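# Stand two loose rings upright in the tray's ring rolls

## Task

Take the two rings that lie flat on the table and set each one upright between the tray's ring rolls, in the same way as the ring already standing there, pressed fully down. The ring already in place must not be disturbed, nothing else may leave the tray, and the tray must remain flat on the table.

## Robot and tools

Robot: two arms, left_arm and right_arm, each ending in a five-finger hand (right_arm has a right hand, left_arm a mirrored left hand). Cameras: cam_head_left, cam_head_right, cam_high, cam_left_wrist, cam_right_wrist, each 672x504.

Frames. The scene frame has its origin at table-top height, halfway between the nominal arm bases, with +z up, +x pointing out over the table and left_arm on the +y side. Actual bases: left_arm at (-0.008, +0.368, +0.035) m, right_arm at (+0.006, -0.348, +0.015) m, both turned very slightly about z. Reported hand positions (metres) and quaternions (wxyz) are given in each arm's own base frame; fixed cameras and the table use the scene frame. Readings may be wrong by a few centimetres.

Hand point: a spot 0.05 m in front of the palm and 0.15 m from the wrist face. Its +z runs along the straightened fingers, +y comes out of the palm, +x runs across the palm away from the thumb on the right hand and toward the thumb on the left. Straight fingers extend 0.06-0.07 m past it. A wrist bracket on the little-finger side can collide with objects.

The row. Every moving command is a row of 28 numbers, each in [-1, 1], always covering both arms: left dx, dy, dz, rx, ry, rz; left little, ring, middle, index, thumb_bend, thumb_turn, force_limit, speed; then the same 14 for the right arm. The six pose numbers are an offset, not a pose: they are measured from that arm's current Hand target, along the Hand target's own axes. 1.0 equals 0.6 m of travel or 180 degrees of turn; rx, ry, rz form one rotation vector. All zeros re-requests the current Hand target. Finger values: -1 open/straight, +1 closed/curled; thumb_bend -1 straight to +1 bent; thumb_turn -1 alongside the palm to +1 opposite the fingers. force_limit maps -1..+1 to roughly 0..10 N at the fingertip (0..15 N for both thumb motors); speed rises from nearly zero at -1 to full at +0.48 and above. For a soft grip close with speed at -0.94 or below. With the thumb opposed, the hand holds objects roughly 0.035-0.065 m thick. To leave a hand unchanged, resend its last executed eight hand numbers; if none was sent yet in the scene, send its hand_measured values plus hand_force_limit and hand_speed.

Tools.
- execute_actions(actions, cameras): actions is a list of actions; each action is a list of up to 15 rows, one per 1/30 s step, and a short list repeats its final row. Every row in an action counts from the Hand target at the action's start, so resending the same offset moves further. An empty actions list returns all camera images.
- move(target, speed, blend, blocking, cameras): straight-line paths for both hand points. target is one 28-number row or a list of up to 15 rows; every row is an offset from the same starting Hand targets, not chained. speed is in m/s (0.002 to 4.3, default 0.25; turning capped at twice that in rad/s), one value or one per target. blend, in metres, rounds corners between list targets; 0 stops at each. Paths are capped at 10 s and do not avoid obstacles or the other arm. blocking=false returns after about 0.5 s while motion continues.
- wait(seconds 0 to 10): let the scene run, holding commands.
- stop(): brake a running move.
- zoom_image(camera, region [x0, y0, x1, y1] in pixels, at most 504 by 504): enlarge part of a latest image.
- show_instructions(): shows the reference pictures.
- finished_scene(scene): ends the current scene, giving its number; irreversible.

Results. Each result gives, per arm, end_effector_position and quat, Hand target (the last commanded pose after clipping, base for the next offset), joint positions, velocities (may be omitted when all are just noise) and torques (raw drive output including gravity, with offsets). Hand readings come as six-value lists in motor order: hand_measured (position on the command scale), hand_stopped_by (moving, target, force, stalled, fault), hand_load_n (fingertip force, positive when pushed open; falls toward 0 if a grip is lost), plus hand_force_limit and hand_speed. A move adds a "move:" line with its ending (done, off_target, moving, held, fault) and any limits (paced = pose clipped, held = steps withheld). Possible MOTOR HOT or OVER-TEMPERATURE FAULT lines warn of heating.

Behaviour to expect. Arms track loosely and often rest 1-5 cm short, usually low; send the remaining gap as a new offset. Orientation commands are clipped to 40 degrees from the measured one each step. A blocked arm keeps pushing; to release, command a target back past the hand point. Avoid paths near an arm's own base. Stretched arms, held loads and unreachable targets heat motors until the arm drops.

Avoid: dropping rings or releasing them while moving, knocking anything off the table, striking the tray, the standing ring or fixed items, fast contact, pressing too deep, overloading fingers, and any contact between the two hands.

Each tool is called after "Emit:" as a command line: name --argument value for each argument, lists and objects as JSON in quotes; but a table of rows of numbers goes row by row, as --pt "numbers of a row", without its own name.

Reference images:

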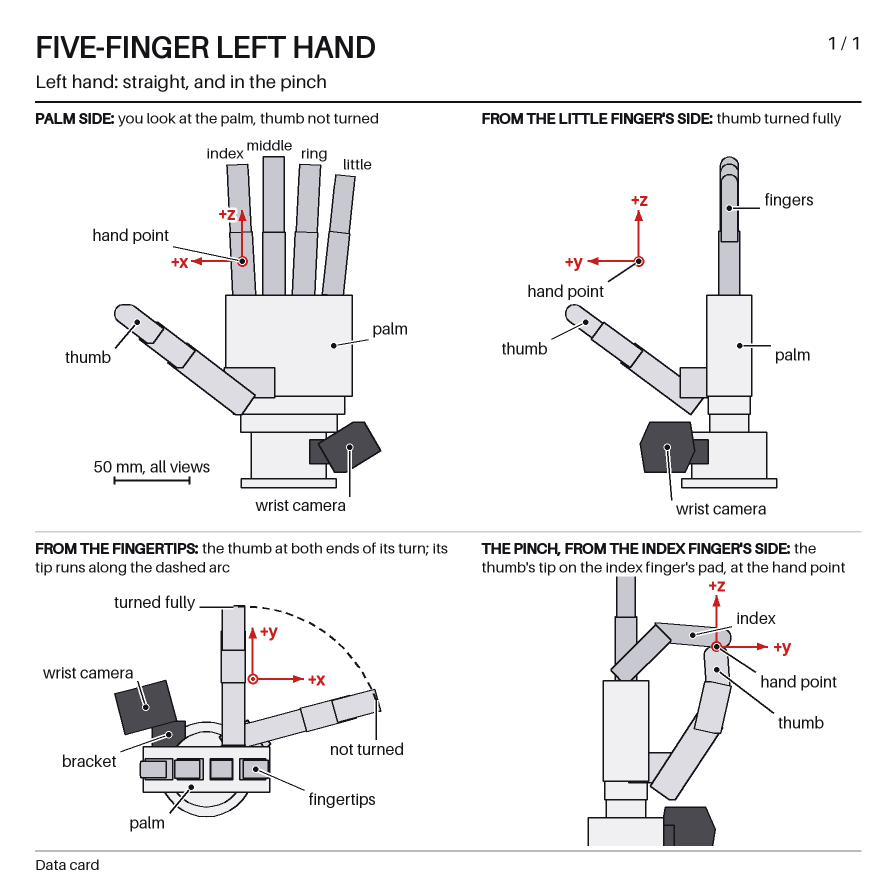

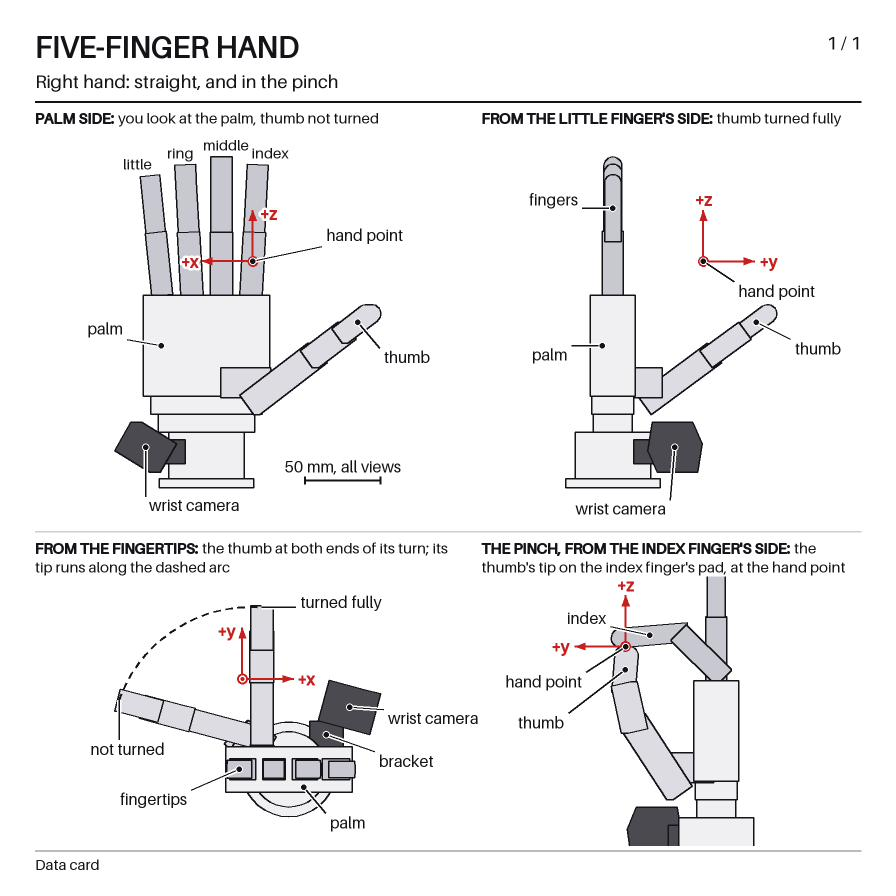

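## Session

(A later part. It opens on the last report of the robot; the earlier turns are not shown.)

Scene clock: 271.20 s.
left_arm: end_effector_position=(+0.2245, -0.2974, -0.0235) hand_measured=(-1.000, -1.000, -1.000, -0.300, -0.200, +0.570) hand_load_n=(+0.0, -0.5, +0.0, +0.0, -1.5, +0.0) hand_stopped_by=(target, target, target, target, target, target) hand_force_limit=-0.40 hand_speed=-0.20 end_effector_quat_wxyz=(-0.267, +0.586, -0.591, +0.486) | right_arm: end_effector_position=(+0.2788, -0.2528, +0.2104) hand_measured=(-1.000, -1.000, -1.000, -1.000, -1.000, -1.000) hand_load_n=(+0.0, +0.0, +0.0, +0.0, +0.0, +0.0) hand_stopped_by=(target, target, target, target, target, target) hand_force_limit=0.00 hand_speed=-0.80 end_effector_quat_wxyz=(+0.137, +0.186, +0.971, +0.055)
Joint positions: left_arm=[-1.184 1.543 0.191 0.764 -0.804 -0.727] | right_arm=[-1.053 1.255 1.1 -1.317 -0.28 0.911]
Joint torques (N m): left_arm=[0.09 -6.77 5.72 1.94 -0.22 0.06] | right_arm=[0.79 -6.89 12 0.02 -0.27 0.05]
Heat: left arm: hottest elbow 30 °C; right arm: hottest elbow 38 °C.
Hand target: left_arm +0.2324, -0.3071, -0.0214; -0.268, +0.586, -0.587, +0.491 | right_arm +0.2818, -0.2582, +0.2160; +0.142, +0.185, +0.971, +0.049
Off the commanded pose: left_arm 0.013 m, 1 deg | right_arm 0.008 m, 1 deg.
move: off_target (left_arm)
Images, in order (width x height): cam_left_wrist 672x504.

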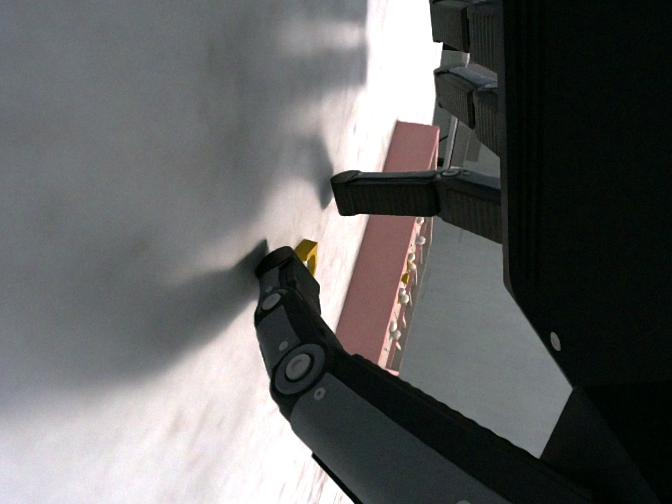

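Emit:
move --target '[0.0112,-0.0043,0.0002,0,0,0, -1,-1,-1,-0.3,-0.2,0.6, -0.4,-0.2, 0,0,0,0,0,0, -1,-1,-1,-1,-1,-1, 0,-0.8]' --cameras '["cam_left_wrist"]' --speed 0.1

Emit:
zoom_image --camera "cam_left_wrist" --region '[200, 150, 360, 310]'

Scene clock: 276.73 s.
left_arm: end_effector_position=(+0.2270, -0.3019, -0.0224) hand_measured=(-1.000, -1.000, -1.000, -0.300, -0.200, +0.600) hand_load_n=(+0.0, +0.0, +0.0, +0.0, +0.0, +0.0) hand_stopped_by=(target, target, target, target, target, target) hand_force_limit=-0.40 hand_speed=-0.20 end_effector_quat_wxyz=(-0.268, +0.586, -0.591, +0.486) | right_arm: end_effector_position=(+0.2788, -0.2528, +0.2104) hand_measured=(-1.000, -1.000, -1.000, -1.000, -1.000, -1.000) hand_load_n=(+0.0, +0.0, +0.0, +0.0, +0.0, -0.5) hand_stopped_by=(target, target, target, target, target, target) hand_force_limit=0.00 hand_speed=-0.80 end_effector_quat_wxyz=(+0.137, +0.186, +0.971, +0.055)
Joint positions: left_arm=[-1.184 1.544 0.206 0.748 -0.807 -0.727] | right_arm=[-1.053 1.255 1.1 -1.317 -0.28 0.911]
Joint torques (N m): left_arm=[-1.61 -8.35 6.11 1.06 -0.36 0.01] | right_arm=[0.85 -7.65 12.07 0.18 -0.24 0.03]
Heat: left arm: hottest elbow 29 °C; right arm: hottest elbow 38 °C.
Hand target: left_arm +0.2324, -0.3131, -0.0173; -0.268, +0.586, -0.587, +0.491 | right_arm +0.2818, -0.2582, +0.2160; +0.142, +0.185, +0.971, +0.049
Off the commanded pose: left_arm 0.013 m, 1 deg | right_arm 0.008 m, 1 deg.
move: off_target (left_arm)
Images, in order (width x height): cam_left_wrist 672x504.

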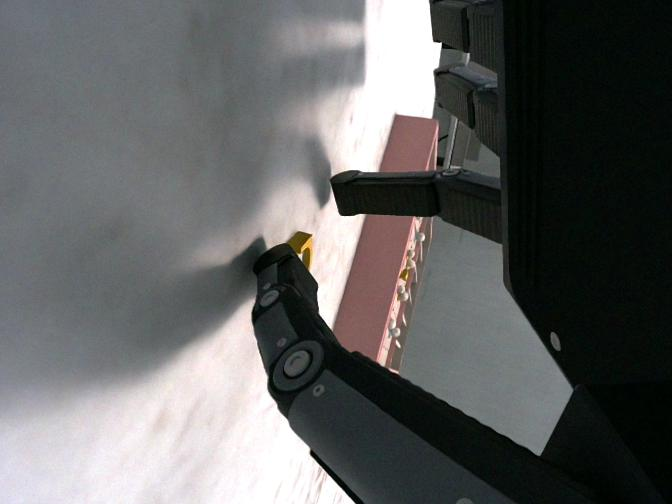

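Scaled by 3.150.

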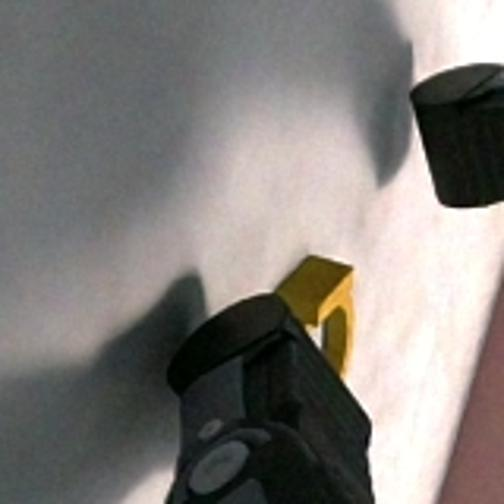

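Emit:
move --target '[0,0,0,0,0,0, -1,-1,-1,0.5,-0.2,0.6, -0.4,-0.9, 0,0,0,0,0,0, -1,-1,-1,-1,-1,-1, 0,-0.8]' --cameras '["cam_left_wrist"]' --speed 0.1

Emit:
zoom_image --camera "cam_left_wrist" --region '[200, 150, 360, 310]'

Scene clock: 280.60 s.
left_arm: end_effector_position=(+0.2285, -0.3043, -0.0206) hand_measured=(-1.000, -1.000, -1.000, +0.266, -0.200, +0.600) hand_load_n=(+0.0, +0.0, +0.0, +4.5, +0.5, +0.0) hand_stopped_by=(target, target, target, force, target, target) hand_force_limit=-0.40 hand_speed=-0.90 end_effector_quat_wxyz=(-0.268, +0.586, -0.589, +0.488) | right_arm: end_effector_position=(+0.2788, -0.2528, +0.2104) hand_measured=(-1.000, -1.000, -1.000, -1.000, -1.000, -1.000) hand_load_n=(+0.0, +0.0, +0.0, +0.0, +0.0, +0.5) hand_stopped_by=(target, target, target, target, target, target) hand_force_limit=0.00 hand_speed=-0.80 end_effector_quat_wxyz=(+0.137, +0.186, +0.971, +0.055)
Joint positions: left_arm=[-1.184 1.544 0.212 0.748 -0.809 -0.727] | right_arm=[-1.053 1.255 1.1 -1.317 -0.28 0.911]
Joint torques (N m): left_arm=[-0.44 -8.53 5.61 1.1 -0.32 -0.05] | right_arm=[0.67 -7.47 11.93 0.27 -0.21 0.07]
Heat: left arm: hottest elbow 29 °C; right arm: hottest elbow 38 °C.
Hand target: left_arm +0.2325, -0.3132, -0.0172; -0.268, +0.586, -0.587, +0.491 | right_arm +0.2818, -0.2582, +0.2160; +0.142, +0.185, +0.971, +0.049
Off the commanded pose: left_arm 0.010 m, 0 deg | right_arm 0.008 m, 1 deg.
move: done
Images, in order (width x height): cam_left_wrist 672x504.

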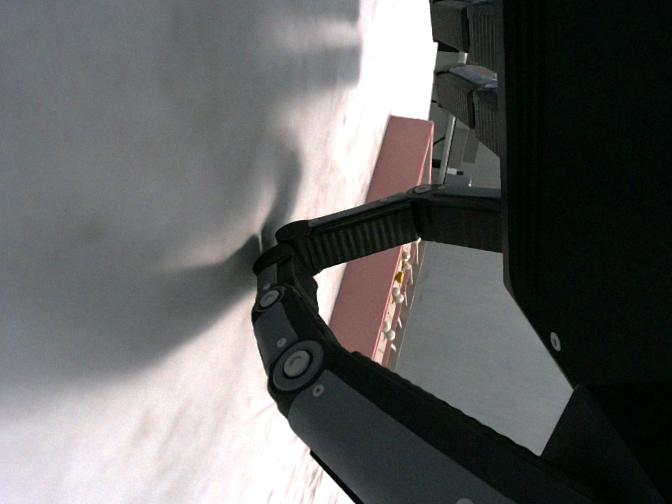

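Scaled by 3.150.

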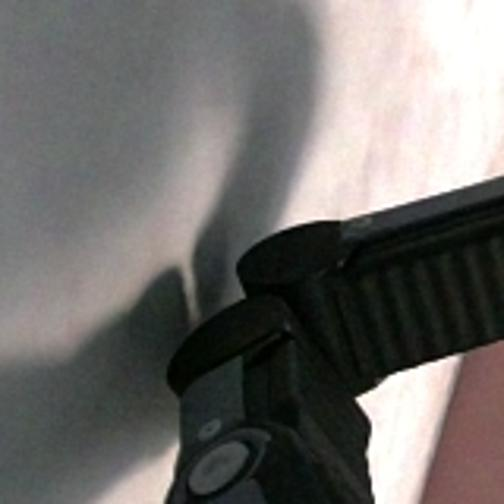

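Emit:
move --target '[0,0,0,0,0,0, -1,-1,-1,-0.3,-0.2,0.6, -0.4,-0.2, 0,0,0,0,0,0, -1,-1,-1,-1,-1,-1, 0,-0.8]' --cameras '["cam_left_wrist"]' --speed 0.1

Emit:
zoom_image --camera "cam_left_wrist" --region '[200, 150, 360, 310]'

Scene clock: 282.63 s.
left_arm: end_effector_position=(+0.2285, -0.3043, -0.0206) hand_measured=(-1.000, -1.000, -1.000, -0.300, -0.200, +0.600) hand_load_n=(-0.5, +0.0, +0.0, -0.5, +0.0, +0.0) hand_stopped_by=(target, target, target, target, target, target) hand_force_limit=-0.40 hand_speed=-0.20 end_effector_quat_wxyz=(-0.268, +0.586, -0.589, +0.488) | right_arm: end_effector_position=(+0.2788, -0.2528, +0.2104) hand_measured=(-1.000, -1.000, -1.000, -1.000, -1.000, -1.000) hand_load_n=(+0.0, +0.0, +0.0, +0.0, -0.5, +0.0) hand_stopped_by=(target, target, target, target, target, target) hand_force_limit=0.00 hand_speed=-0.80 end_effector_quat_wxyz=(+0.137, +0.186, +0.971, +0.055)
Joint positions: left_arm=[-1.184 1.544 0.212 0.748 -0.809 -0.727] | right_arm=[-1.053 1.255 1.1 -1.317 -0.28 0.911]
Joint torques (N m): left_arm=[-1.38 -8.53 5.6 1.18 -0.3 -0.03] | right_arm=[0.97 -8 12.05 0.09 -0.25 0.02]
Heat: left arm: hottest elbow 29 °C; right arm: hottest elbow 38 °C.
Hand target: left_arm +0.2325, -0.3132, -0.0172; -0.268, +0.586, -0.587, +0.491 | right_arm +0.2818, -0.2582, +0.2160; +0.142, +0.185, +0.971, +0.049
Off the commanded pose: left_arm 0.010 m, 0 deg | right_arm 0.008 m, 1 deg.
move: done
Images, in order (width x height): cam_left_wrist 672x504.

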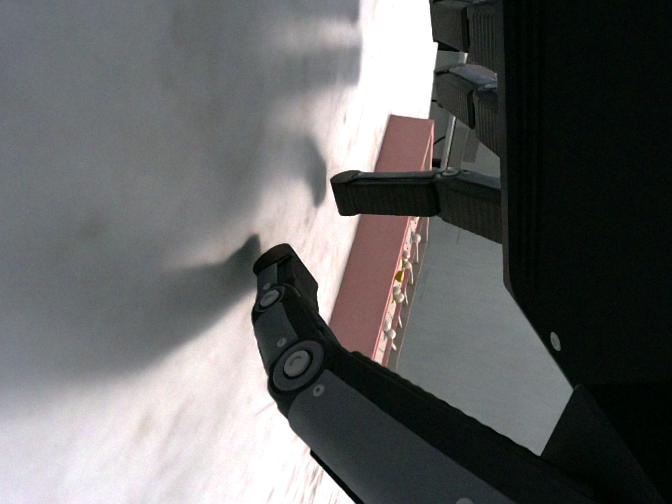

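Scaled by 3.150.

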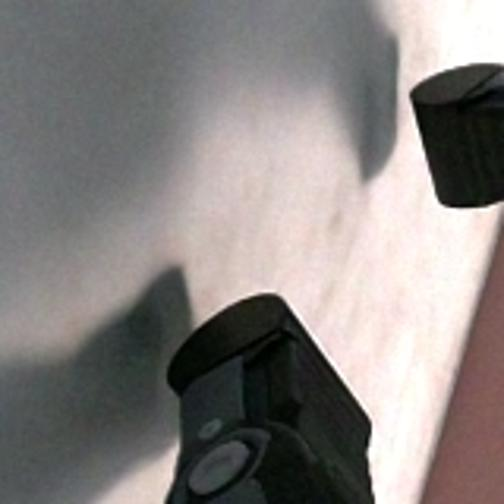

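Emit:
move --target '[0.0173,-0.0594,-0.025,0,0,0, -1,-1,-1,-0.3,-0.2,0.6, -0.4,-0.2, 0,0,0,0,0,0, -1,-1,-1,-1,-1,-1, 0,-0.8]' --cameras '["cam_left_wrist"]' --speed 0.15

Emit:
zoom_image --camera "cam_left_wrist" --region '[100, 150, 300, 350]'

Scene clock: 287.00 s.
left_arm: end_effector_position=(+0.2241, -0.2934, +0.0047) hand_measured=(-1.000, -1.000, -1.000, -0.300, -0.200, +0.600) hand_load_n=(+0.0, +0.0, +0.0, +0.0, +0.0, +0.0) hand_stopped_by=(target, target, target, target, target, target) hand_force_limit=-0.40 hand_speed=-0.20 end_effector_quat_wxyz=(-0.275, +0.584, -0.599, +0.473) | right_arm: end_effector_position=(+0.2788, -0.2528, +0.2104) hand_measured=(-1.000, -1.000, -1.000, -1.000, -1.000, -1.000) hand_load_n=(+0.0, +0.0, +0.0, +0.0, -0.5, +0.0) hand_stopped_by=(target, target, target, target, target, target) hand_force_limit=0.00 hand_speed=-0.80 end_effector_quat_wxyz=(+0.137, +0.186, +0.971, +0.055)
Joint positions: left_arm=[-1.184 1.321 0.212 0.489 -0.809 -0.724] | right_arm=[-1.053 1.255 1.1 -1.317 -0.28 0.911]
Joint torques (N m): left_arm=[-0.97 -8.35 9.32 0.95 -0.31 -0.03] | right_arm=[0.97 -7.3 12.03 0.02 -0.24 0.04]
Heat: left arm: hottest elbow 29 °C; right arm: hottest elbow 38 °C.
Hand target: left_arm +0.2324, -0.3130, +0.0226; -0.268, +0.586, -0.587, +0.491 | right_arm +0.2818, -0.2582, +0.2160; +0.142, +0.185, +0.971, +0.049
Off the commanded pose: left_arm 0.028 m, 3 deg | right_arm 0.008 m, 1 deg.
move: off_target (left_arm)
Images, in order (width x height): cam_left_wrist 672x504.

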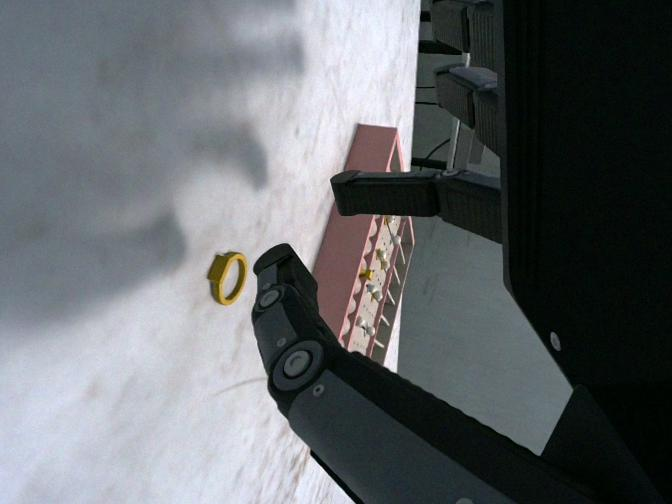

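Scaled by 2.520.

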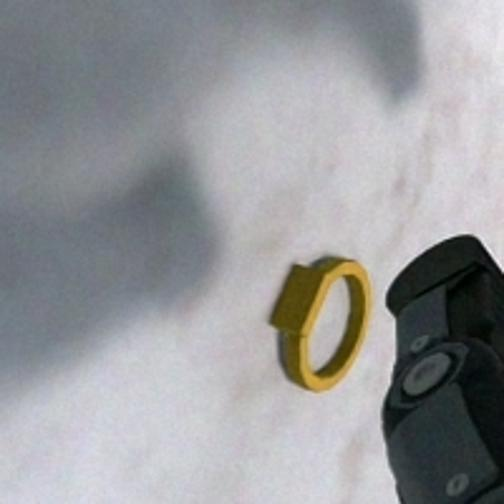

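Emit:
move --target '[0.011,0.0125,-0.0328,0.046,-0.1583,-0.0665, -1,-1,-1,-0.3,-0.2,0.6, -0.4,-0.2, 0,0,0,0,0,0, -1,-1,-1,-1,-1,-1, 0,-0.8]' --cameras '["cam_left_wrist"]' --speed 0.2

Emit:
zoom_image --camera "cam_left_wrist" --region '[100, 150, 300, 350]'

Scene clock: 300.43 s.
left_arm: end_effector_position=(+0.2111, -0.2972, +0.0197) hand_measured=(-1.000, -1.000, -1.000, -0.300, -0.200, +0.600) hand_load_n=(+0.0, +0.0, +0.0, +0.0, +0.0, +0.0) hand_stopped_by=(target, target, target, target, target, target) hand_force_limit=-0.40 hand_speed=-0.20 end_effector_quat_wxyz=(-0.391, +0.719, -0.422, +0.391) | right_arm: end_effector_position=(+0.2788, -0.2528, +0.2104) hand_measured=(-1.000, -1.000, -1.000, -1.000, -1.000, -1.000) hand_load_n=(+0.0, +0.5, +0.0, +0.0, +0.0, +0.0) hand_stopped_by=(target, target, target, target, target, target) hand_force_limit=0.00 hand_speed=-0.80 end_effector_quat_wxyz=(+0.137, +0.186, +0.971, +0.055)
Joint positions: left_arm=[-1.415 1.531 0.637 -0.904 -1.16 -2.072] | right_arm=[-1.053 1.255 1.1 -1.317 -0.28 0.911]
Joint torques (N m): left_arm=[-1.96 -9.29 9.07 -0.44 -0.64 -0.17] | right_arm=[1.03 -7.36 11.99 0.24 -0.24 0.03]
Heat: left arm: hottest elbow 30 °C; right arm: hottest elbow 38 °C.
Hand target: left_arm +0.2106, -0.3154, +0.0252; -0.393, +0.725, -0.403, +0.398 | right_arm +0.2818, -0.2582, +0.2160; +0.142, +0.185, +0.971, +0.049
Off the commanded pose: left_arm 0.019 m, 2 deg | right_arm 0.008 m, 1 deg.
joint sent to its limit (left arm) — joint 6 (wrist roll), lower limit. The joint targets still meet the commanded pose.
move: off_target (left_arm)
Images, in order (width x height): cam_left_wrist 672x504.

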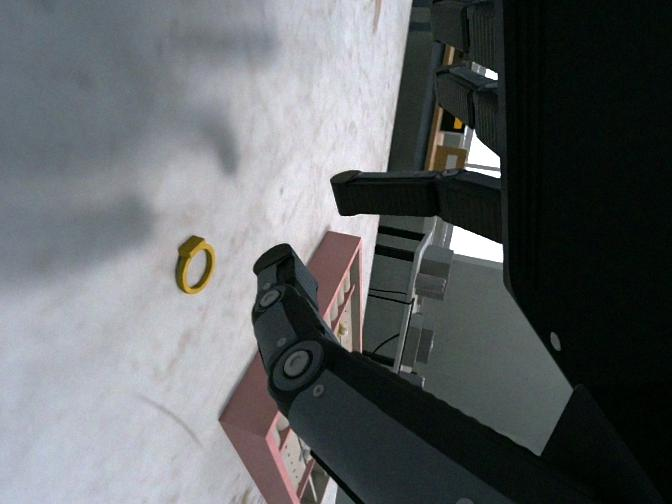

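Scaled by 2.520.

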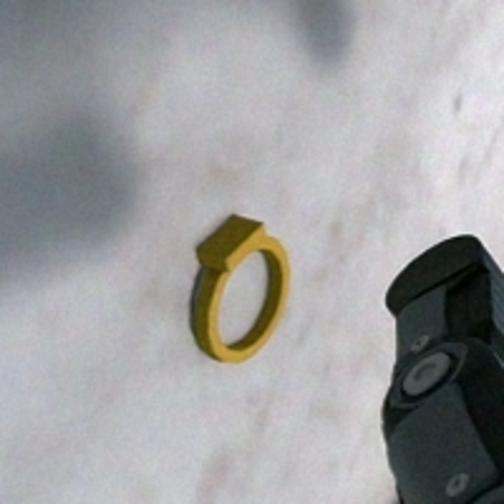

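Emit:
move --target '[0.0127,0.0372,0.0003,0,0,0, -1,-1,-1,-0.3,-0.2,0.6, -0.4,-0.2, 0,0,0,0,0,0, -1,-1,-1,-1,-1,-1, 0,-0.8]' --cameras '["cam_left_wrist"]' --speed 0.1

Emit:
zoom_image --camera "cam_left_wrist" --region '[150, 150, 350, 350]'

Scene clock: 305.43 s.
left_arm: end_effector_position=(+0.2081, -0.3087, +0.0031) hand_measured=(-1.000, -1.000, -1.000, -0.300, -0.200, +0.600) hand_load_n=(-0.5, +0.0, +0.0, +0.0, +0.0, +0.0) hand_stopped_by=(target, target, target, target, target, target) hand_force_limit=-0.40 hand_speed=-0.20 end_effector_quat_wxyz=(-0.392, +0.716, -0.431, +0.386) | right_arm: end_effector_position=(+0.2788, -0.2528, +0.2104) hand_measured=(-1.000, -1.000, -1.000, -1.000, -1.000, -1.000) hand_load_n=(+0.0, +0.0, +0.0, +0.0, +0.0, +0.0) hand_stopped_by=(target, target, target, target, target, target) hand_force_limit=0.00 hand_speed=-0.80 end_effector_quat_wxyz=(+0.137, +0.186, +0.971, +0.055)
Joint positions: left_arm=[-1.426 1.601 0.662 -0.876 -1.152 -2.073] | right_arm=[-1.053 1.255 1.1 -1.317 -0.28 0.911]
Joint torques (N m): left_arm=[-1.85 -9.93 8.49 0.16 -0.68 -0.14] | right_arm=[0.85 -6.95 12.04 0.13 -0.24 0.03]
Heat: left arm: hottest elbow 30 °C; right arm: hottest elbow 38 °C.
Hand target: left_arm +0.2075, -0.3303, +0.0072; -0.393, +0.725, -0.403, +0.398 | right_arm +0.2818, -0.2582, +0.2160; +0.142, +0.185, +0.971, +0.049
Off the commanded pose: left_arm 0.022 m, 4 deg | right_arm 0.008 m, 1 deg.
joint sent to its limit (left arm) — joint 6 (wrist roll), lower limit. The joint targets are off in orientation, not in position.
move: off_target (left_arm)
Images, in order (width x height): cam_left_wrist 672x504.

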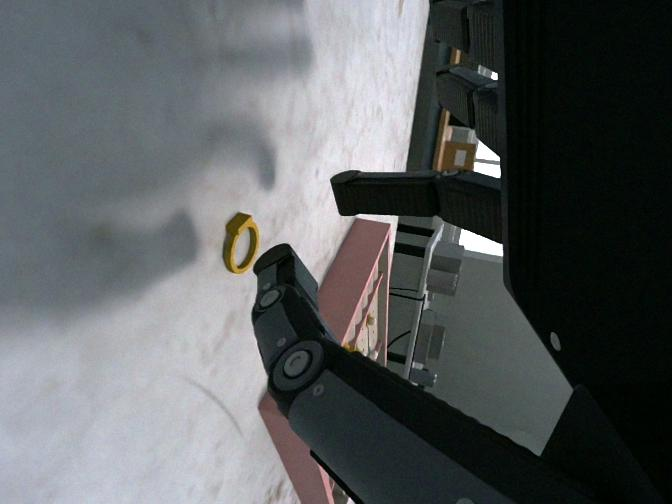

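Scaled by 2.520.

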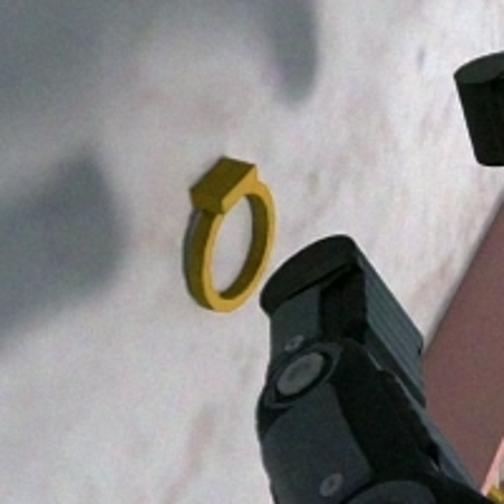

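Emit:
move --target '[-0.0003,0.0212,0.0028,0,0,0, -1,-1,-1,-0.3,-0.2,0.6, -0.4,-0.2, 0,0,0,0,0,0, -1,-1,-1,-1,-1,-1, 0,-0.8]' --cameras '["cam_left_wrist"]' --speed 0.1

Emit:
zoom_image --camera "cam_left_wrist" --region '[200, 150, 360, 310]'

Scene clock: 309.83 s.
left_arm: end_effector_position=(+0.2064, -0.3119, -0.0087) hand_measured=(-1.000, -1.000, -1.000, -0.300, -0.200, +0.600) hand_load_n=(+0.0, +0.0, +0.0, +0.0, +0.0, +0.0) hand_stopped_by=(target, target, target, target, target, target) hand_force_limit=-0.40 hand_speed=-0.20 end_effector_quat_wxyz=(-0.391, +0.715, -0.433, +0.385) | right_arm: end_effector_position=(+0.2788, -0.2528, +0.2104) hand_measured=(-1.000, -1.000, -1.000, -1.000, -1.000, -1.000) hand_load_n=(+0.0, +0.0, +0.0, +0.0, +0.0, +0.0) hand_stopped_by=(target, target, target, target, target, target) hand_force_limit=0.00 hand_speed=-0.80 end_effector_quat_wxyz=(+0.137, +0.186, +0.971, +0.055)
Joint positions: left_arm=[-1.432 1.638 0.662 -0.841 -1.149 -2.073] | right_arm=[-1.053 1.255 1.1 -1.317 -0.28 0.911]
Joint torques (N m): left_arm=[-2.02 -11.34 8.18 -0.05 -0.59 -0.17] | right_arm=[0.97 -6.83 12.1 0.09 -0.24 0.02]
Heat: left arm: hottest elbow 30 °C; right arm: hottest elbow 38 °C.
Hand target: left_arm +0.2054, -0.3346, -0.0047; -0.392, +0.725, -0.403, +0.398 | right_arm +0.2818, -0.2582, +0.2160; +0.142, +0.185, +0.971, +0.049
Off the commanded pose: left_arm 0.023 m, 4 deg | right_arm 0.008 m, 1 deg.
joint sent to its limit (left arm) — joint 6 (wrist roll), lower limit. The joint targets are off in orientation, not in position.
move: off_target (left_arm)
Images, in order (width x height): cam_left_wrist 672x504.

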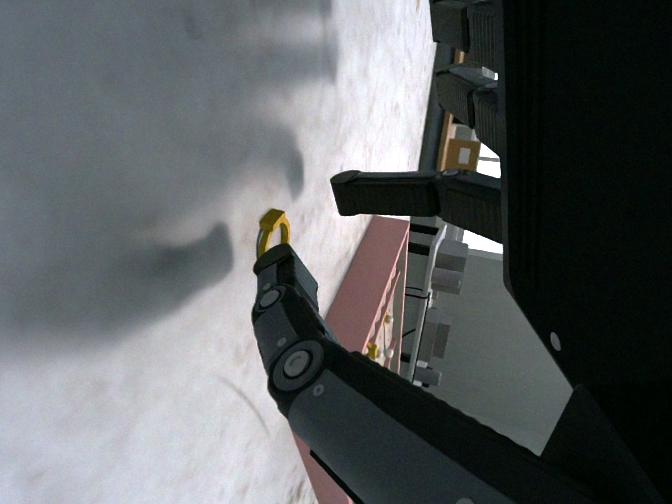

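Scaled by 3.150.

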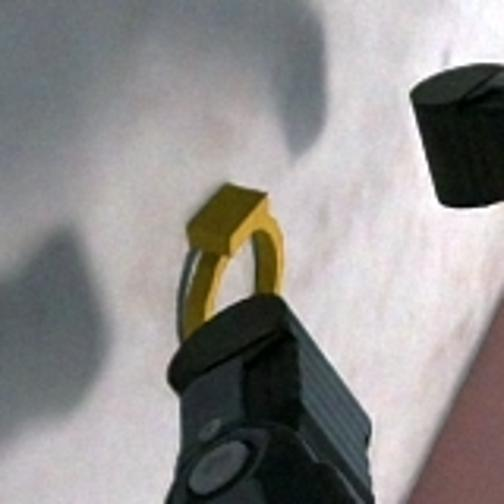

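Emit:
move --target '[-0.0058,0.02,0.0084,0,0,0, -1,-1,-1,-0.3,-0.2,0.6, -0.4,-0.2, 0,0,0,0,0,0, -1,-1,-1,-1,-1,-1, 0,-0.8]' --cameras '["cam_left_wrist"]' --speed 0.1

Emit:
zoom_image --camera "cam_left_wrist" --region '[200, 150, 360, 310]'

Scene clock: 313.60 s.
left_arm: end_effector_position=(+0.2068, -0.3150, -0.0205) hand_measured=(-1.000, -1.000, -1.000, -0.300, -0.200, +0.600) hand_load_n=(+0.0, +0.0, -0.5, -0.5, +0.0, +0.0) hand_stopped_by=(target, target, target, target, target, target) hand_force_limit=-0.40 hand_speed=-0.20 end_effector_quat_wxyz=(-0.389, +0.716, -0.432, +0.387) | right_arm: end_effector_position=(+0.2788, -0.2528, +0.2104) hand_measured=(-1.000, -1.000, -1.000, -1.000, -1.000, -1.000) hand_load_n=(+0.0, +0.0, +0.0, +0.0, +0.0, +0.0) hand_stopped_by=(target, target, target, target, target, target) hand_force_limit=0.00 hand_speed=-0.80 end_effector_quat_wxyz=(+0.137, +0.186, +0.971, +0.055)
Joint positions: left_arm=[-1.432 1.677 0.662 -0.797 -1.149 -2.073] | right_arm=[-1.053 1.255 1.1 -1.317 -0.28 0.911]
Joint torques (N m): left_arm=[-2.32 -11.11 7.53 0.06 -0.66 -0.12] | right_arm=[0.97 -7.3 12.12 0.05 -0.24 0.07]
Heat: left arm: hottest elbow 31 °C; right arm: hottest elbow 38 °C.
Hand target: left_arm +0.2054, -0.3346, -0.0181; -0.393, +0.725, -0.403, +0.398 | right_arm +0.2818, -0.2582, +0.2160; +0.142, +0.185, +0.971, +0.049
Off the commanded pose: left_arm 0.020 m, 4 deg | right_arm 0.008 m, 1 deg.
joint sent to its limit (left arm) — joint 6 (wrist roll), lower limit. The joint targets are off in orientation, not in position.
move: off_target (left_arm)
Images, in order (width x height): cam_left_wrist 672x504.

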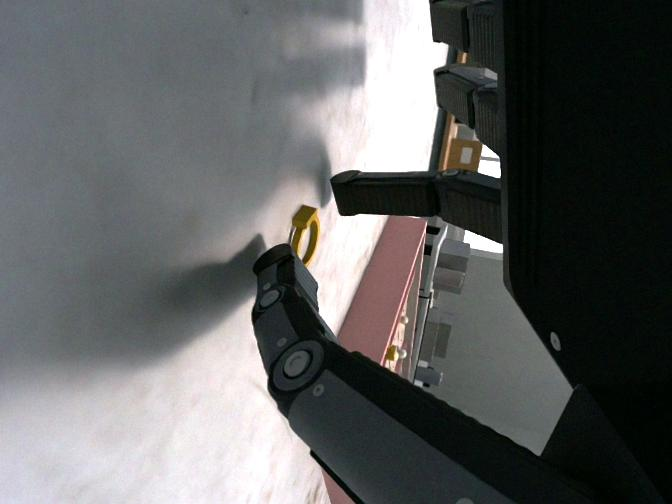

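Scaled by 3.150.

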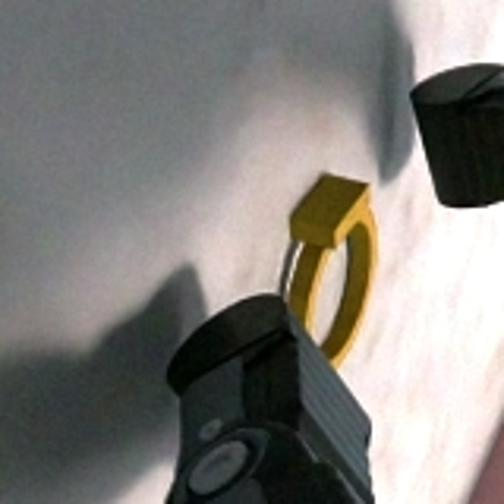

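Emit:
move --target '[-0.0082,-0.0137,0.0178,0,0,0, -1,-1,-1,-0.3,-0.2,0.6, -0.4,-0.2, 0,0,0,0,0,0, -1,-1,-1,-1,-1,-1, 0,-0.8]' --cameras '["cam_left_wrist"]' --speed 0.1

Emit:
zoom_image --camera "cam_left_wrist" --region '[200, 150, 360, 310]'

Scene clock: 317.30 s.
left_arm: end_effector_position=(+0.2103, -0.3151, -0.0188) hand_measured=(-1.000, -1.000, -1.000, -0.300, -0.200, +0.600) hand_load_n=(+0.0, +0.0, +0.0, +0.0, +0.0, +0.0) hand_stopped_by=(target, target, target, target, target, target) hand_force_limit=-0.40 hand_speed=-0.20 end_effector_quat_wxyz=(-0.391, +0.715, -0.427, +0.391) | right_arm: end_effector_position=(+0.2788, -0.2528, +0.2104) hand_measured=(-1.000, -1.000, -1.000, -1.000, -1.000, -1.000) hand_load_n=(+0.5, +0.0, -0.5, +0.0, +0.0, +0.0) hand_stopped_by=(target, target, target, target, target, target) hand_force_limit=0.00 hand_speed=-0.80 end_effector_quat_wxyz=(+0.137, +0.186, +0.971, +0.055)
Joint positions: left_arm=[-1.426 1.677 0.662 -0.79 -1.16 -2.073] | right_arm=[-1.053 1.255 1.1 -1.317 -0.28 0.911]
Joint torques (N m): left_arm=[0.03 -11.34 6.49 0.1 -0.82 -0.15] | right_arm=[0.67 -7.47 12.03 -0.06 -0.22 0]
Heat: left arm: hottest elbow 31 °C; right arm: hottest elbow 38 °C.
Hand target: left_arm +0.2155, -0.3245, -0.0161; -0.393, +0.725, -0.403, +0.398 | right_arm +0.2818, -0.2582, +0.2160; +0.142, +0.185, +0.971, +0.049
Off the commanded pose: left_arm 0.011 m, 3 deg | right_arm 0.008 m, 1 deg.
joint sent to its limit (left arm) — joint 6 (wrist roll), lower limit. The joint targets still meet the commanded pose.
move: off_target (left_arm)
Images, in order (width x height): cam_left_wrist 672x504.

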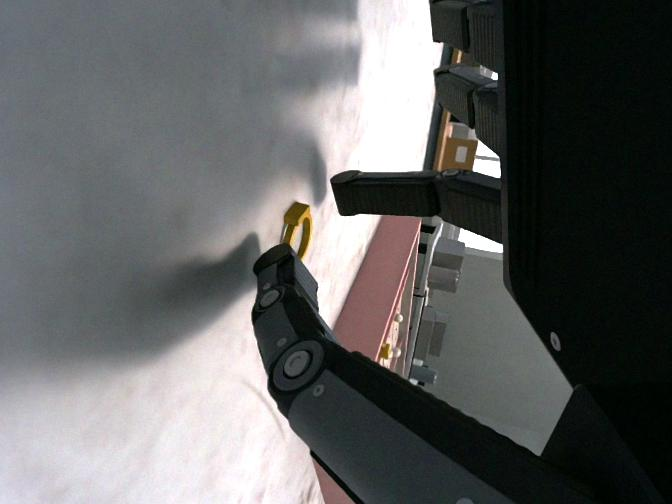

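Scaled by 3.150.

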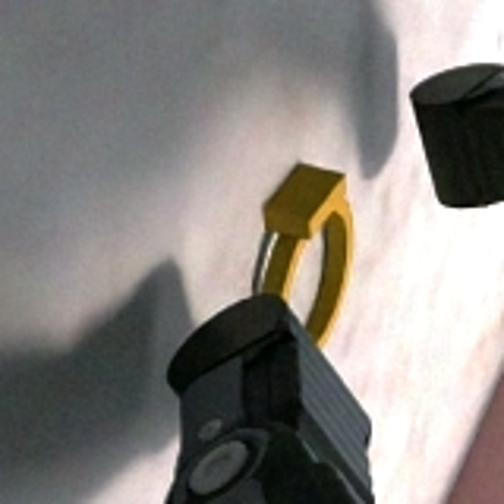

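Emit:
move --target '[-0.0167,-0.0082,0.008,0,0,0, -1,-1,-1,-0.3,-0.2,0.6, -0.4,-0.2, 0,0,0,0,0,0, -1,-1,-1,-1,-1,-1, 0,-0.8]' --cameras '["cam_left_wrist"]' --speed 0.1

Emit:
zoom_image --camera "cam_left_wrist" --region '[200, 150, 360, 310]'

Scene clock: 319.27 s.
left_arm: end_effector_position=(+0.2141, -0.3158, -0.0179) hand_measured=(-1.000, -1.000, -1.000, -0.300, -0.200, +0.600) hand_load_n=(+0.0, -0.5, +0.0, +0.0, +0.0, +0.0) hand_stopped_by=(target, target, target, target, target, target) hand_force_limit=-0.40 hand_speed=-0.20 end_effector_quat_wxyz=(-0.389, +0.718, -0.421, +0.394) | right_arm: end_effector_position=(+0.2788, -0.2528, +0.2104) hand_measured=(-1.000, -1.000, -1.000, -1.000, -1.000, -1.000) hand_load_n=(+0.0, -0.5, +0.0, +0.0, +0.0, +0.0) hand_stopped_by=(target, target, target, target, target, target) hand_force_limit=0.00 hand_speed=-0.80 end_effector_quat_wxyz=(+0.137, +0.186, +0.971, +0.055)
Joint positions: left_arm=[-1.416 1.677 0.662 -0.777 -1.164 -2.073] | right_arm=[-1.053 1.255 1.1 -1.317 -0.28 0.911]
Joint torques (N m): left_arm=[-0.09 -13.1 4.04 0.1 -0.8 -0.12] | right_arm=[0.5 -7.53 12.07 0.17 -0.22 0.03]
Heat: left arm: hottest elbow 31 °C; right arm: hottest elbow 38 °C.
Hand target: left_arm +0.2174, -0.3126, -0.0162; -0.392, +0.725, -0.403, +0.398 | right_arm +0.2818, -0.2582, +0.2160; +0.142, +0.185, +0.971, +0.049
Off the commanded pose: left_arm 0.005 m, 2 deg | right_arm 0.008 m, 1 deg.
joint sent to its limit (left arm) — joint 6 (wrist roll), lower limit. The joint targets still meet the commanded pose.
move: done
Images, in order (width x height): cam_left_wrist 672x504.

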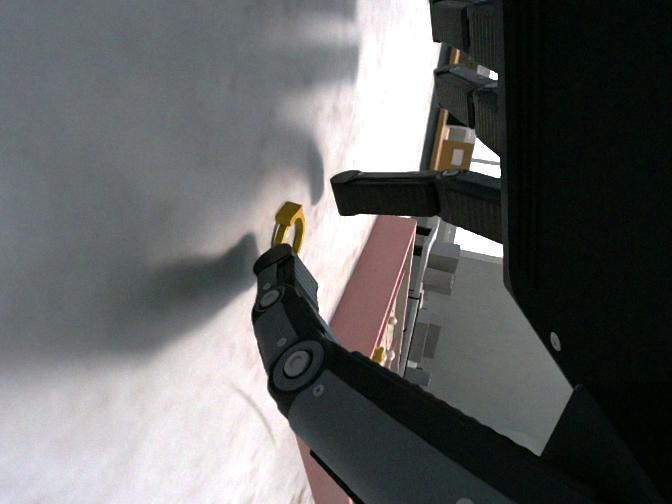

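Scaled by 3.150.

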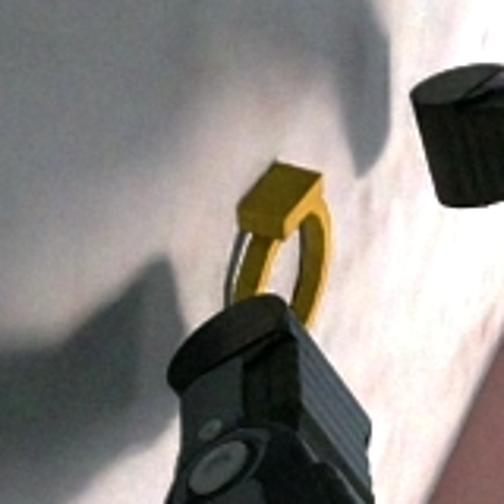

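Emit:
move --target '[-0.0202,-0.0045,0.0012,0,0,0, -1,-1,-1,-0.3,-0.2,0.6, -0.4,-0.2, 0,0,0,0,0,0, -1,-1,-1,-1,-1,-1, 0,-0.8]' --cameras '["cam_left_wrist"]' --speed 0.1

Emit:
zoom_image --camera "cam_left_wrist" --region '[200, 150, 360, 310]'

Scene clock: 322.27 s.
left_arm: end_effector_position=(+0.2122, -0.3015, -0.0215) hand_measured=(-1.000, -1.000, -1.000, -0.300, -0.200, +0.600) hand_load_n=(+0.0, +0.0, +0.0, +0.0, +0.0, +0.5) hand_stopped_by=(target, target, target, target, target, target) hand_force_limit=-0.40 hand_speed=-0.20 end_effector_quat_wxyz=(-0.393, +0.716, -0.422, +0.393) | right_arm: end_effector_position=(+0.2788, -0.2528, +0.2104) hand_measured=(-1.000, -1.000, -1.000, -1.000, -1.000, -1.000) hand_load_n=(+0.0, +0.0, +0.0, +0.0, +0.0, +0.0) hand_stopped_by=(target, target, target, target, target, target) hand_force_limit=0.00 hand_speed=-0.80 end_effector_quat_wxyz=(+0.137, +0.186, +0.971, +0.055)
Joint positions: left_arm=[-1.416 1.666 0.625 -0.762 -1.167 -2.076] | right_arm=[-1.053 1.255 1.1 -1.317 -0.28 0.911]
Joint torques (N m): left_arm=[-0.79 -13.22 3.95 0.29 -0.71 -0.18] | right_arm=[1.2 -7 12.08 0.09 -0.24 0.04]
Heat: left arm: hottest elbow 31 °C; right arm: hottest elbow 38 °C.
Hand target: left_arm +0.2145, -0.3005, -0.0173; -0.393, +0.725, -0.403, +0.398 | right_arm +0.2818, -0.2582, +0.2160; +0.142, +0.185, +0.971, +0.049
Off the commanded pose: left_arm 0.005 m, 2 deg | right_arm 0.008 m, 1 deg.
joint sent to its limit (left arm) — joint 6 (wrist roll), lower limit. The joint targets still meet the commanded pose.
move: done
Images, in order (width x height): cam_left_wrist 672x504.

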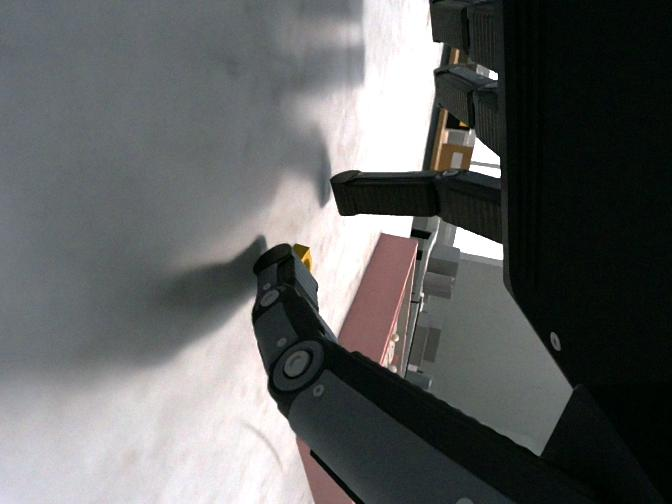

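Scaled by 3.150.

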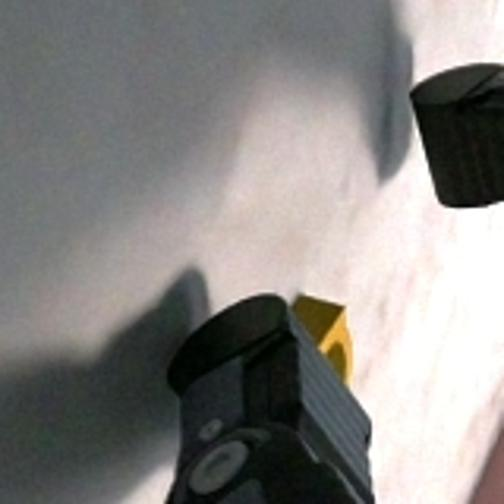

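Emit:
move --pt "0.0086 -0.0297 -0.0125 0 0 0 -1 -1 -1 -0.3 -0.2 0.6 -0.4 -0.2 0 0 0 0 0 0 -1 -1 -1 -1 -1 -1 0 -0.8" --pt "-0.0392 -0.1033 0.0407 0 0 0 -1 -1 -1 -0.3 -0.2 0.6 -0.4 -0.2 0 0 0 0 0 0 -1 -1 -1 -1 -1 -1 0 -0.8" --pt "0.016 -0.0105 -0.0142 0 0 0 -1 -1 -1 -0.3 -0.2 0.6 -0.4 -0.2 0 0 0 0 0 0 -1 -1 -1 -1 -1 -1 0 -0.8" --cameras '["cam_left_wrist"]' --speed 0.15 --blend '[0.01,0,0]'

Emit:
zoom_image --camera "cam_left_wrist" --region '[200, 150, 360, 310]'

Scene clock: 331.17 s.
left_arm: end_effector_position=(+0.2121, -0.2931, -0.0089) hand_measured=(-1.000, -1.000, -1.000, -0.300, -0.200, +0.600) hand_load_n=(+0.0, +0.0, +0.0, +0.0, +0.0, +0.0) hand_stopped_by=(target, target, target, target, target, target) hand_force_limit=-0.40 hand_speed=-0.20 end_effector_quat_wxyz=(-0.390, +0.719, -0.419, +0.393) | right_arm: end_effector_position=(+0.2788, -0.2528, +0.2104) hand_measured=(-1.000, -1.000, -1.000, -1.000, -1.000, -1.000) hand_load_n=(+0.0, +0.0, +0.0, +0.0, -0.5, +0.0) hand_stopped_by=(target, target, target, target, target, target) hand_force_limit=0.00 hand_speed=-0.80 end_effector_quat_wxyz=(+0.137, +0.186, +0.971, +0.055)
Joint positions: left_arm=[-1.411 1.607 0.606 -0.791 -1.163 -2.072] | right_arm=[-1.053 1.255 1.1 -1.317 -0.28 0.911]
Joint torques (N m): left_arm=[-1.44 -10.05 7.92 -0.75 -0.63 -0.16] | right_arm=[0.85 -7.41 12.1 0.06 -0.21 0.03]
Heat: left arm: hottest elbow 30 °C; right arm: hottest elbow 39 °C.
Hand target: left_arm +0.2121, -0.3088, -0.0059; -0.393, +0.725, -0.403, +0.398 | right_arm +0.2818, -0.2582, +0.2160; +0.142, +0.185, +0.971, +0.049
Off the commanded pose: left_arm 0.016 m, 2 deg | right_arm 0.008 m, 1 deg.
joint sent to its limit (left arm) — joint 6 (wrist roll), lower limit. The joint targets still meet the commanded pose.
move: off_target (left_arm)
Images, in order (width x height): cam_left_wrist 672x504.

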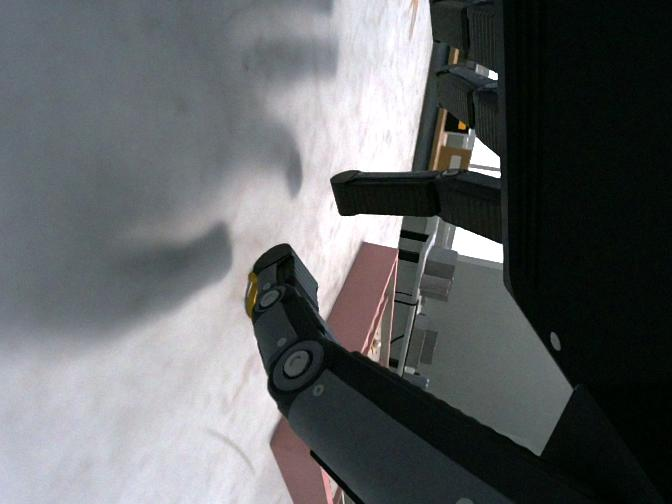

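Scaled by 3.150.

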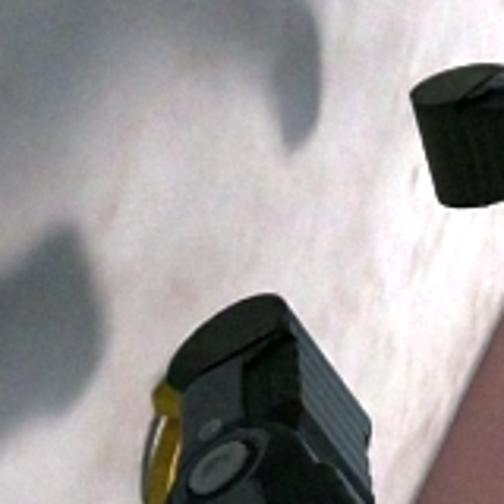

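Emit:
move --target '[0.021,0.0015,-0.0023,0,0,0, -1,-1,-1,-0.3,-0.2,0.6, -0.4,-0.2, 0,0,0,0,0,0, -1,-1,-1,-1,-1,-1, 0,-0.8]' --cameras '["cam_left_wrist"]' --speed 0.1

Emit:
zoom_image --camera "cam_left_wrist" --region '[200, 150, 360, 310]'

Scene clock: 334.20 s.
left_arm: end_effector_position=(+0.2141, -0.3057, -0.0062) hand_measured=(-1.000, -1.000, -1.000, -0.300, -0.200, +0.600) hand_load_n=(+0.0, +0.0, +0.0, +0.0, +0.0, +0.0) hand_stopped_by=(target, target, target, target, target, target) hand_force_limit=-0.40 hand_speed=-0.20 end_effector_quat_wxyz=(-0.390, +0.720, -0.419, +0.393) | right_arm: end_effector_position=(+0.2788, -0.2528, +0.2104) hand_measured=(-1.000, -1.000, -1.000, -1.000, -1.000, -1.000) hand_load_n=(+0.0, +0.0, +0.0, +0.5, +0.0, +0.0) hand_stopped_by=(target, target, target, target, target, target) hand_force_limit=0.00 hand_speed=-0.80 end_effector_quat_wxyz=(+0.137, +0.186, +0.971, +0.055)
Joint positions: left_arm=[-1.411 1.625 0.643 -0.81 -1.163 -2.073] | right_arm=[-1.053 1.255 1.1 -1.317 -0.28 0.911]
Joint torques (N m): left_arm=[-0.97 -10.05 8.23 -0.36 -0.74 -0.13] | right_arm=[0.85 -7.59 11.99 0.09 -0.21 0.03]
Heat: left arm: hottest elbow 30 °C; right arm: hottest elbow 39 °C.
Hand target: left_arm +0.2152, -0.3208, -0.0029; -0.393, +0.725, -0.403, +0.398 | right_arm +0.2818, -0.2582, +0.2160; +0.142, +0.185, +0.971, +0.049
Off the commanded pose: left_arm 0.015 m, 2 deg | right_arm 0.008 m, 1 deg.
joint sent to its limit (left arm) — joint 6 (wrist roll), lower limit. The joint targets still meet the commanded pose.
move: off_target (left_arm)
Images, in order (width x height): cam_left_wrist 672x504.

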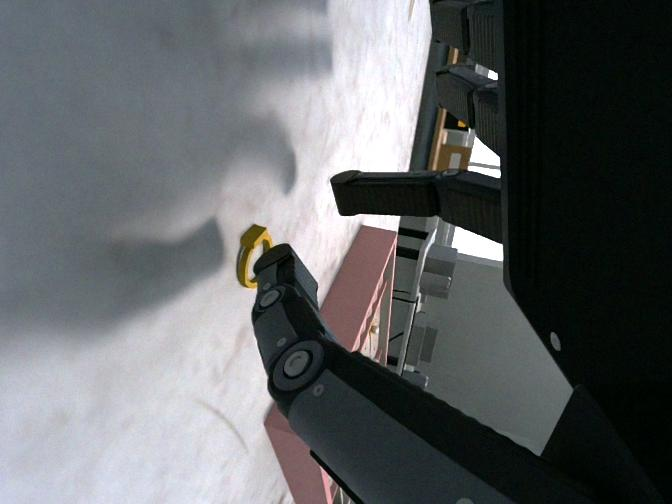

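Scaled by 3.150.

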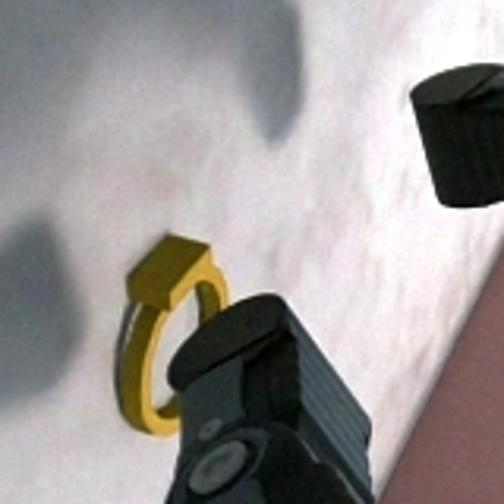

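Emit:
move --target '[-0.0066,0.0227,0.0095,0,0,0, -1,-1,-1,-0.3,-0.2,0.6, -0.4,-0.2, 0,0,0,0,0,0, -1,-1,-1,-1,-1,-1, 0,-0.8]' --cameras '["cam_left_wrist"]' --speed 0.1

Emit:
zoom_image --camera "cam_left_wrist" --region '[200, 150, 360, 310]'

Scene clock: 336.97 s.
left_arm: end_effector_position=(+0.2141, -0.3052, -0.0198) hand_measured=(-1.000, -1.000, -1.000, -0.300, -0.200, +0.600) hand_load_n=(+0.0, +0.0, +0.0, +0.0, +0.0, +0.0) hand_stopped_by=(target, target, target, target, target, target) hand_force_limit=-0.40 hand_speed=-0.20 end_effector_quat_wxyz=(-0.395, +0.717, -0.422, +0.389) | right_arm: end_effector_position=(+0.2788, -0.2528, +0.2104) hand_measured=(-1.000, -1.000, -1.000, -1.000, -1.000, -1.000) hand_load_n=(+0.0, +0.0, +0.0, +0.0, +0.0, +0.0) hand_stopped_by=(target, target, target, target, target, target) hand_force_limit=0.00 hand_speed=-0.80 end_effector_quat_wxyz=(+0.137, +0.186, +0.971, +0.055)
Joint positions: left_arm=[-1.411 1.669 0.643 -0.78 -1.163 -2.073] | right_arm=[-1.053 1.255 1.1 -1.317 -0.28 0.911]
Joint torques (N m): left_arm=[-0.97 -10.05 7.3 0.17 -0.65 -0.16] | right_arm=[0.62 -7 11.9 -0.03 -0.24 0.07]
Heat: left arm: hottest elbow 30 °C; right arm: hottest elbow 39 °C.
Hand target: left_arm +0.2151, -0.3209, -0.0182; -0.392, +0.725, -0.403, +0.398 | right_arm +0.2818, -0.2582, +0.2160; +0.142, +0.185, +0.971, +0.049
Off the commanded pose: left_arm 0.016 m, 3 deg | right_arm 0.008 m, 1 deg.
joint sent to its limit (left arm) — joint 6 (wrist roll), lower limit. The joint targets still meet the commanded pose.
move: off_target (left_arm)
Images, in order (width x height): cam_left_wrist 672x504.

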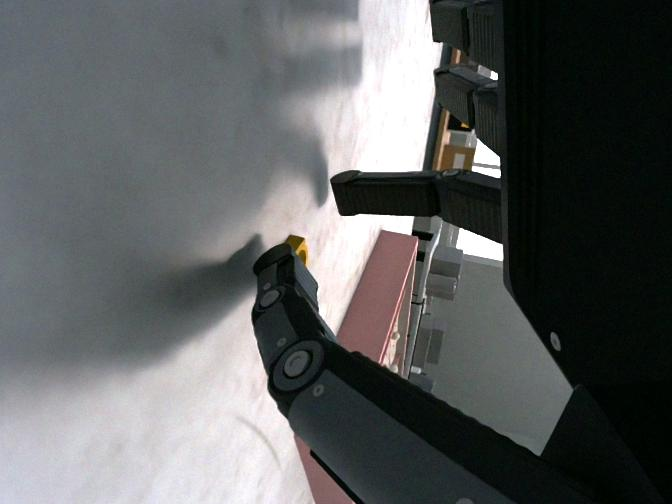

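Scaled by 3.150.

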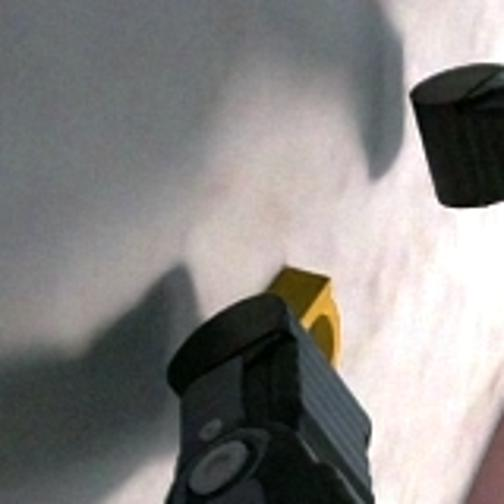

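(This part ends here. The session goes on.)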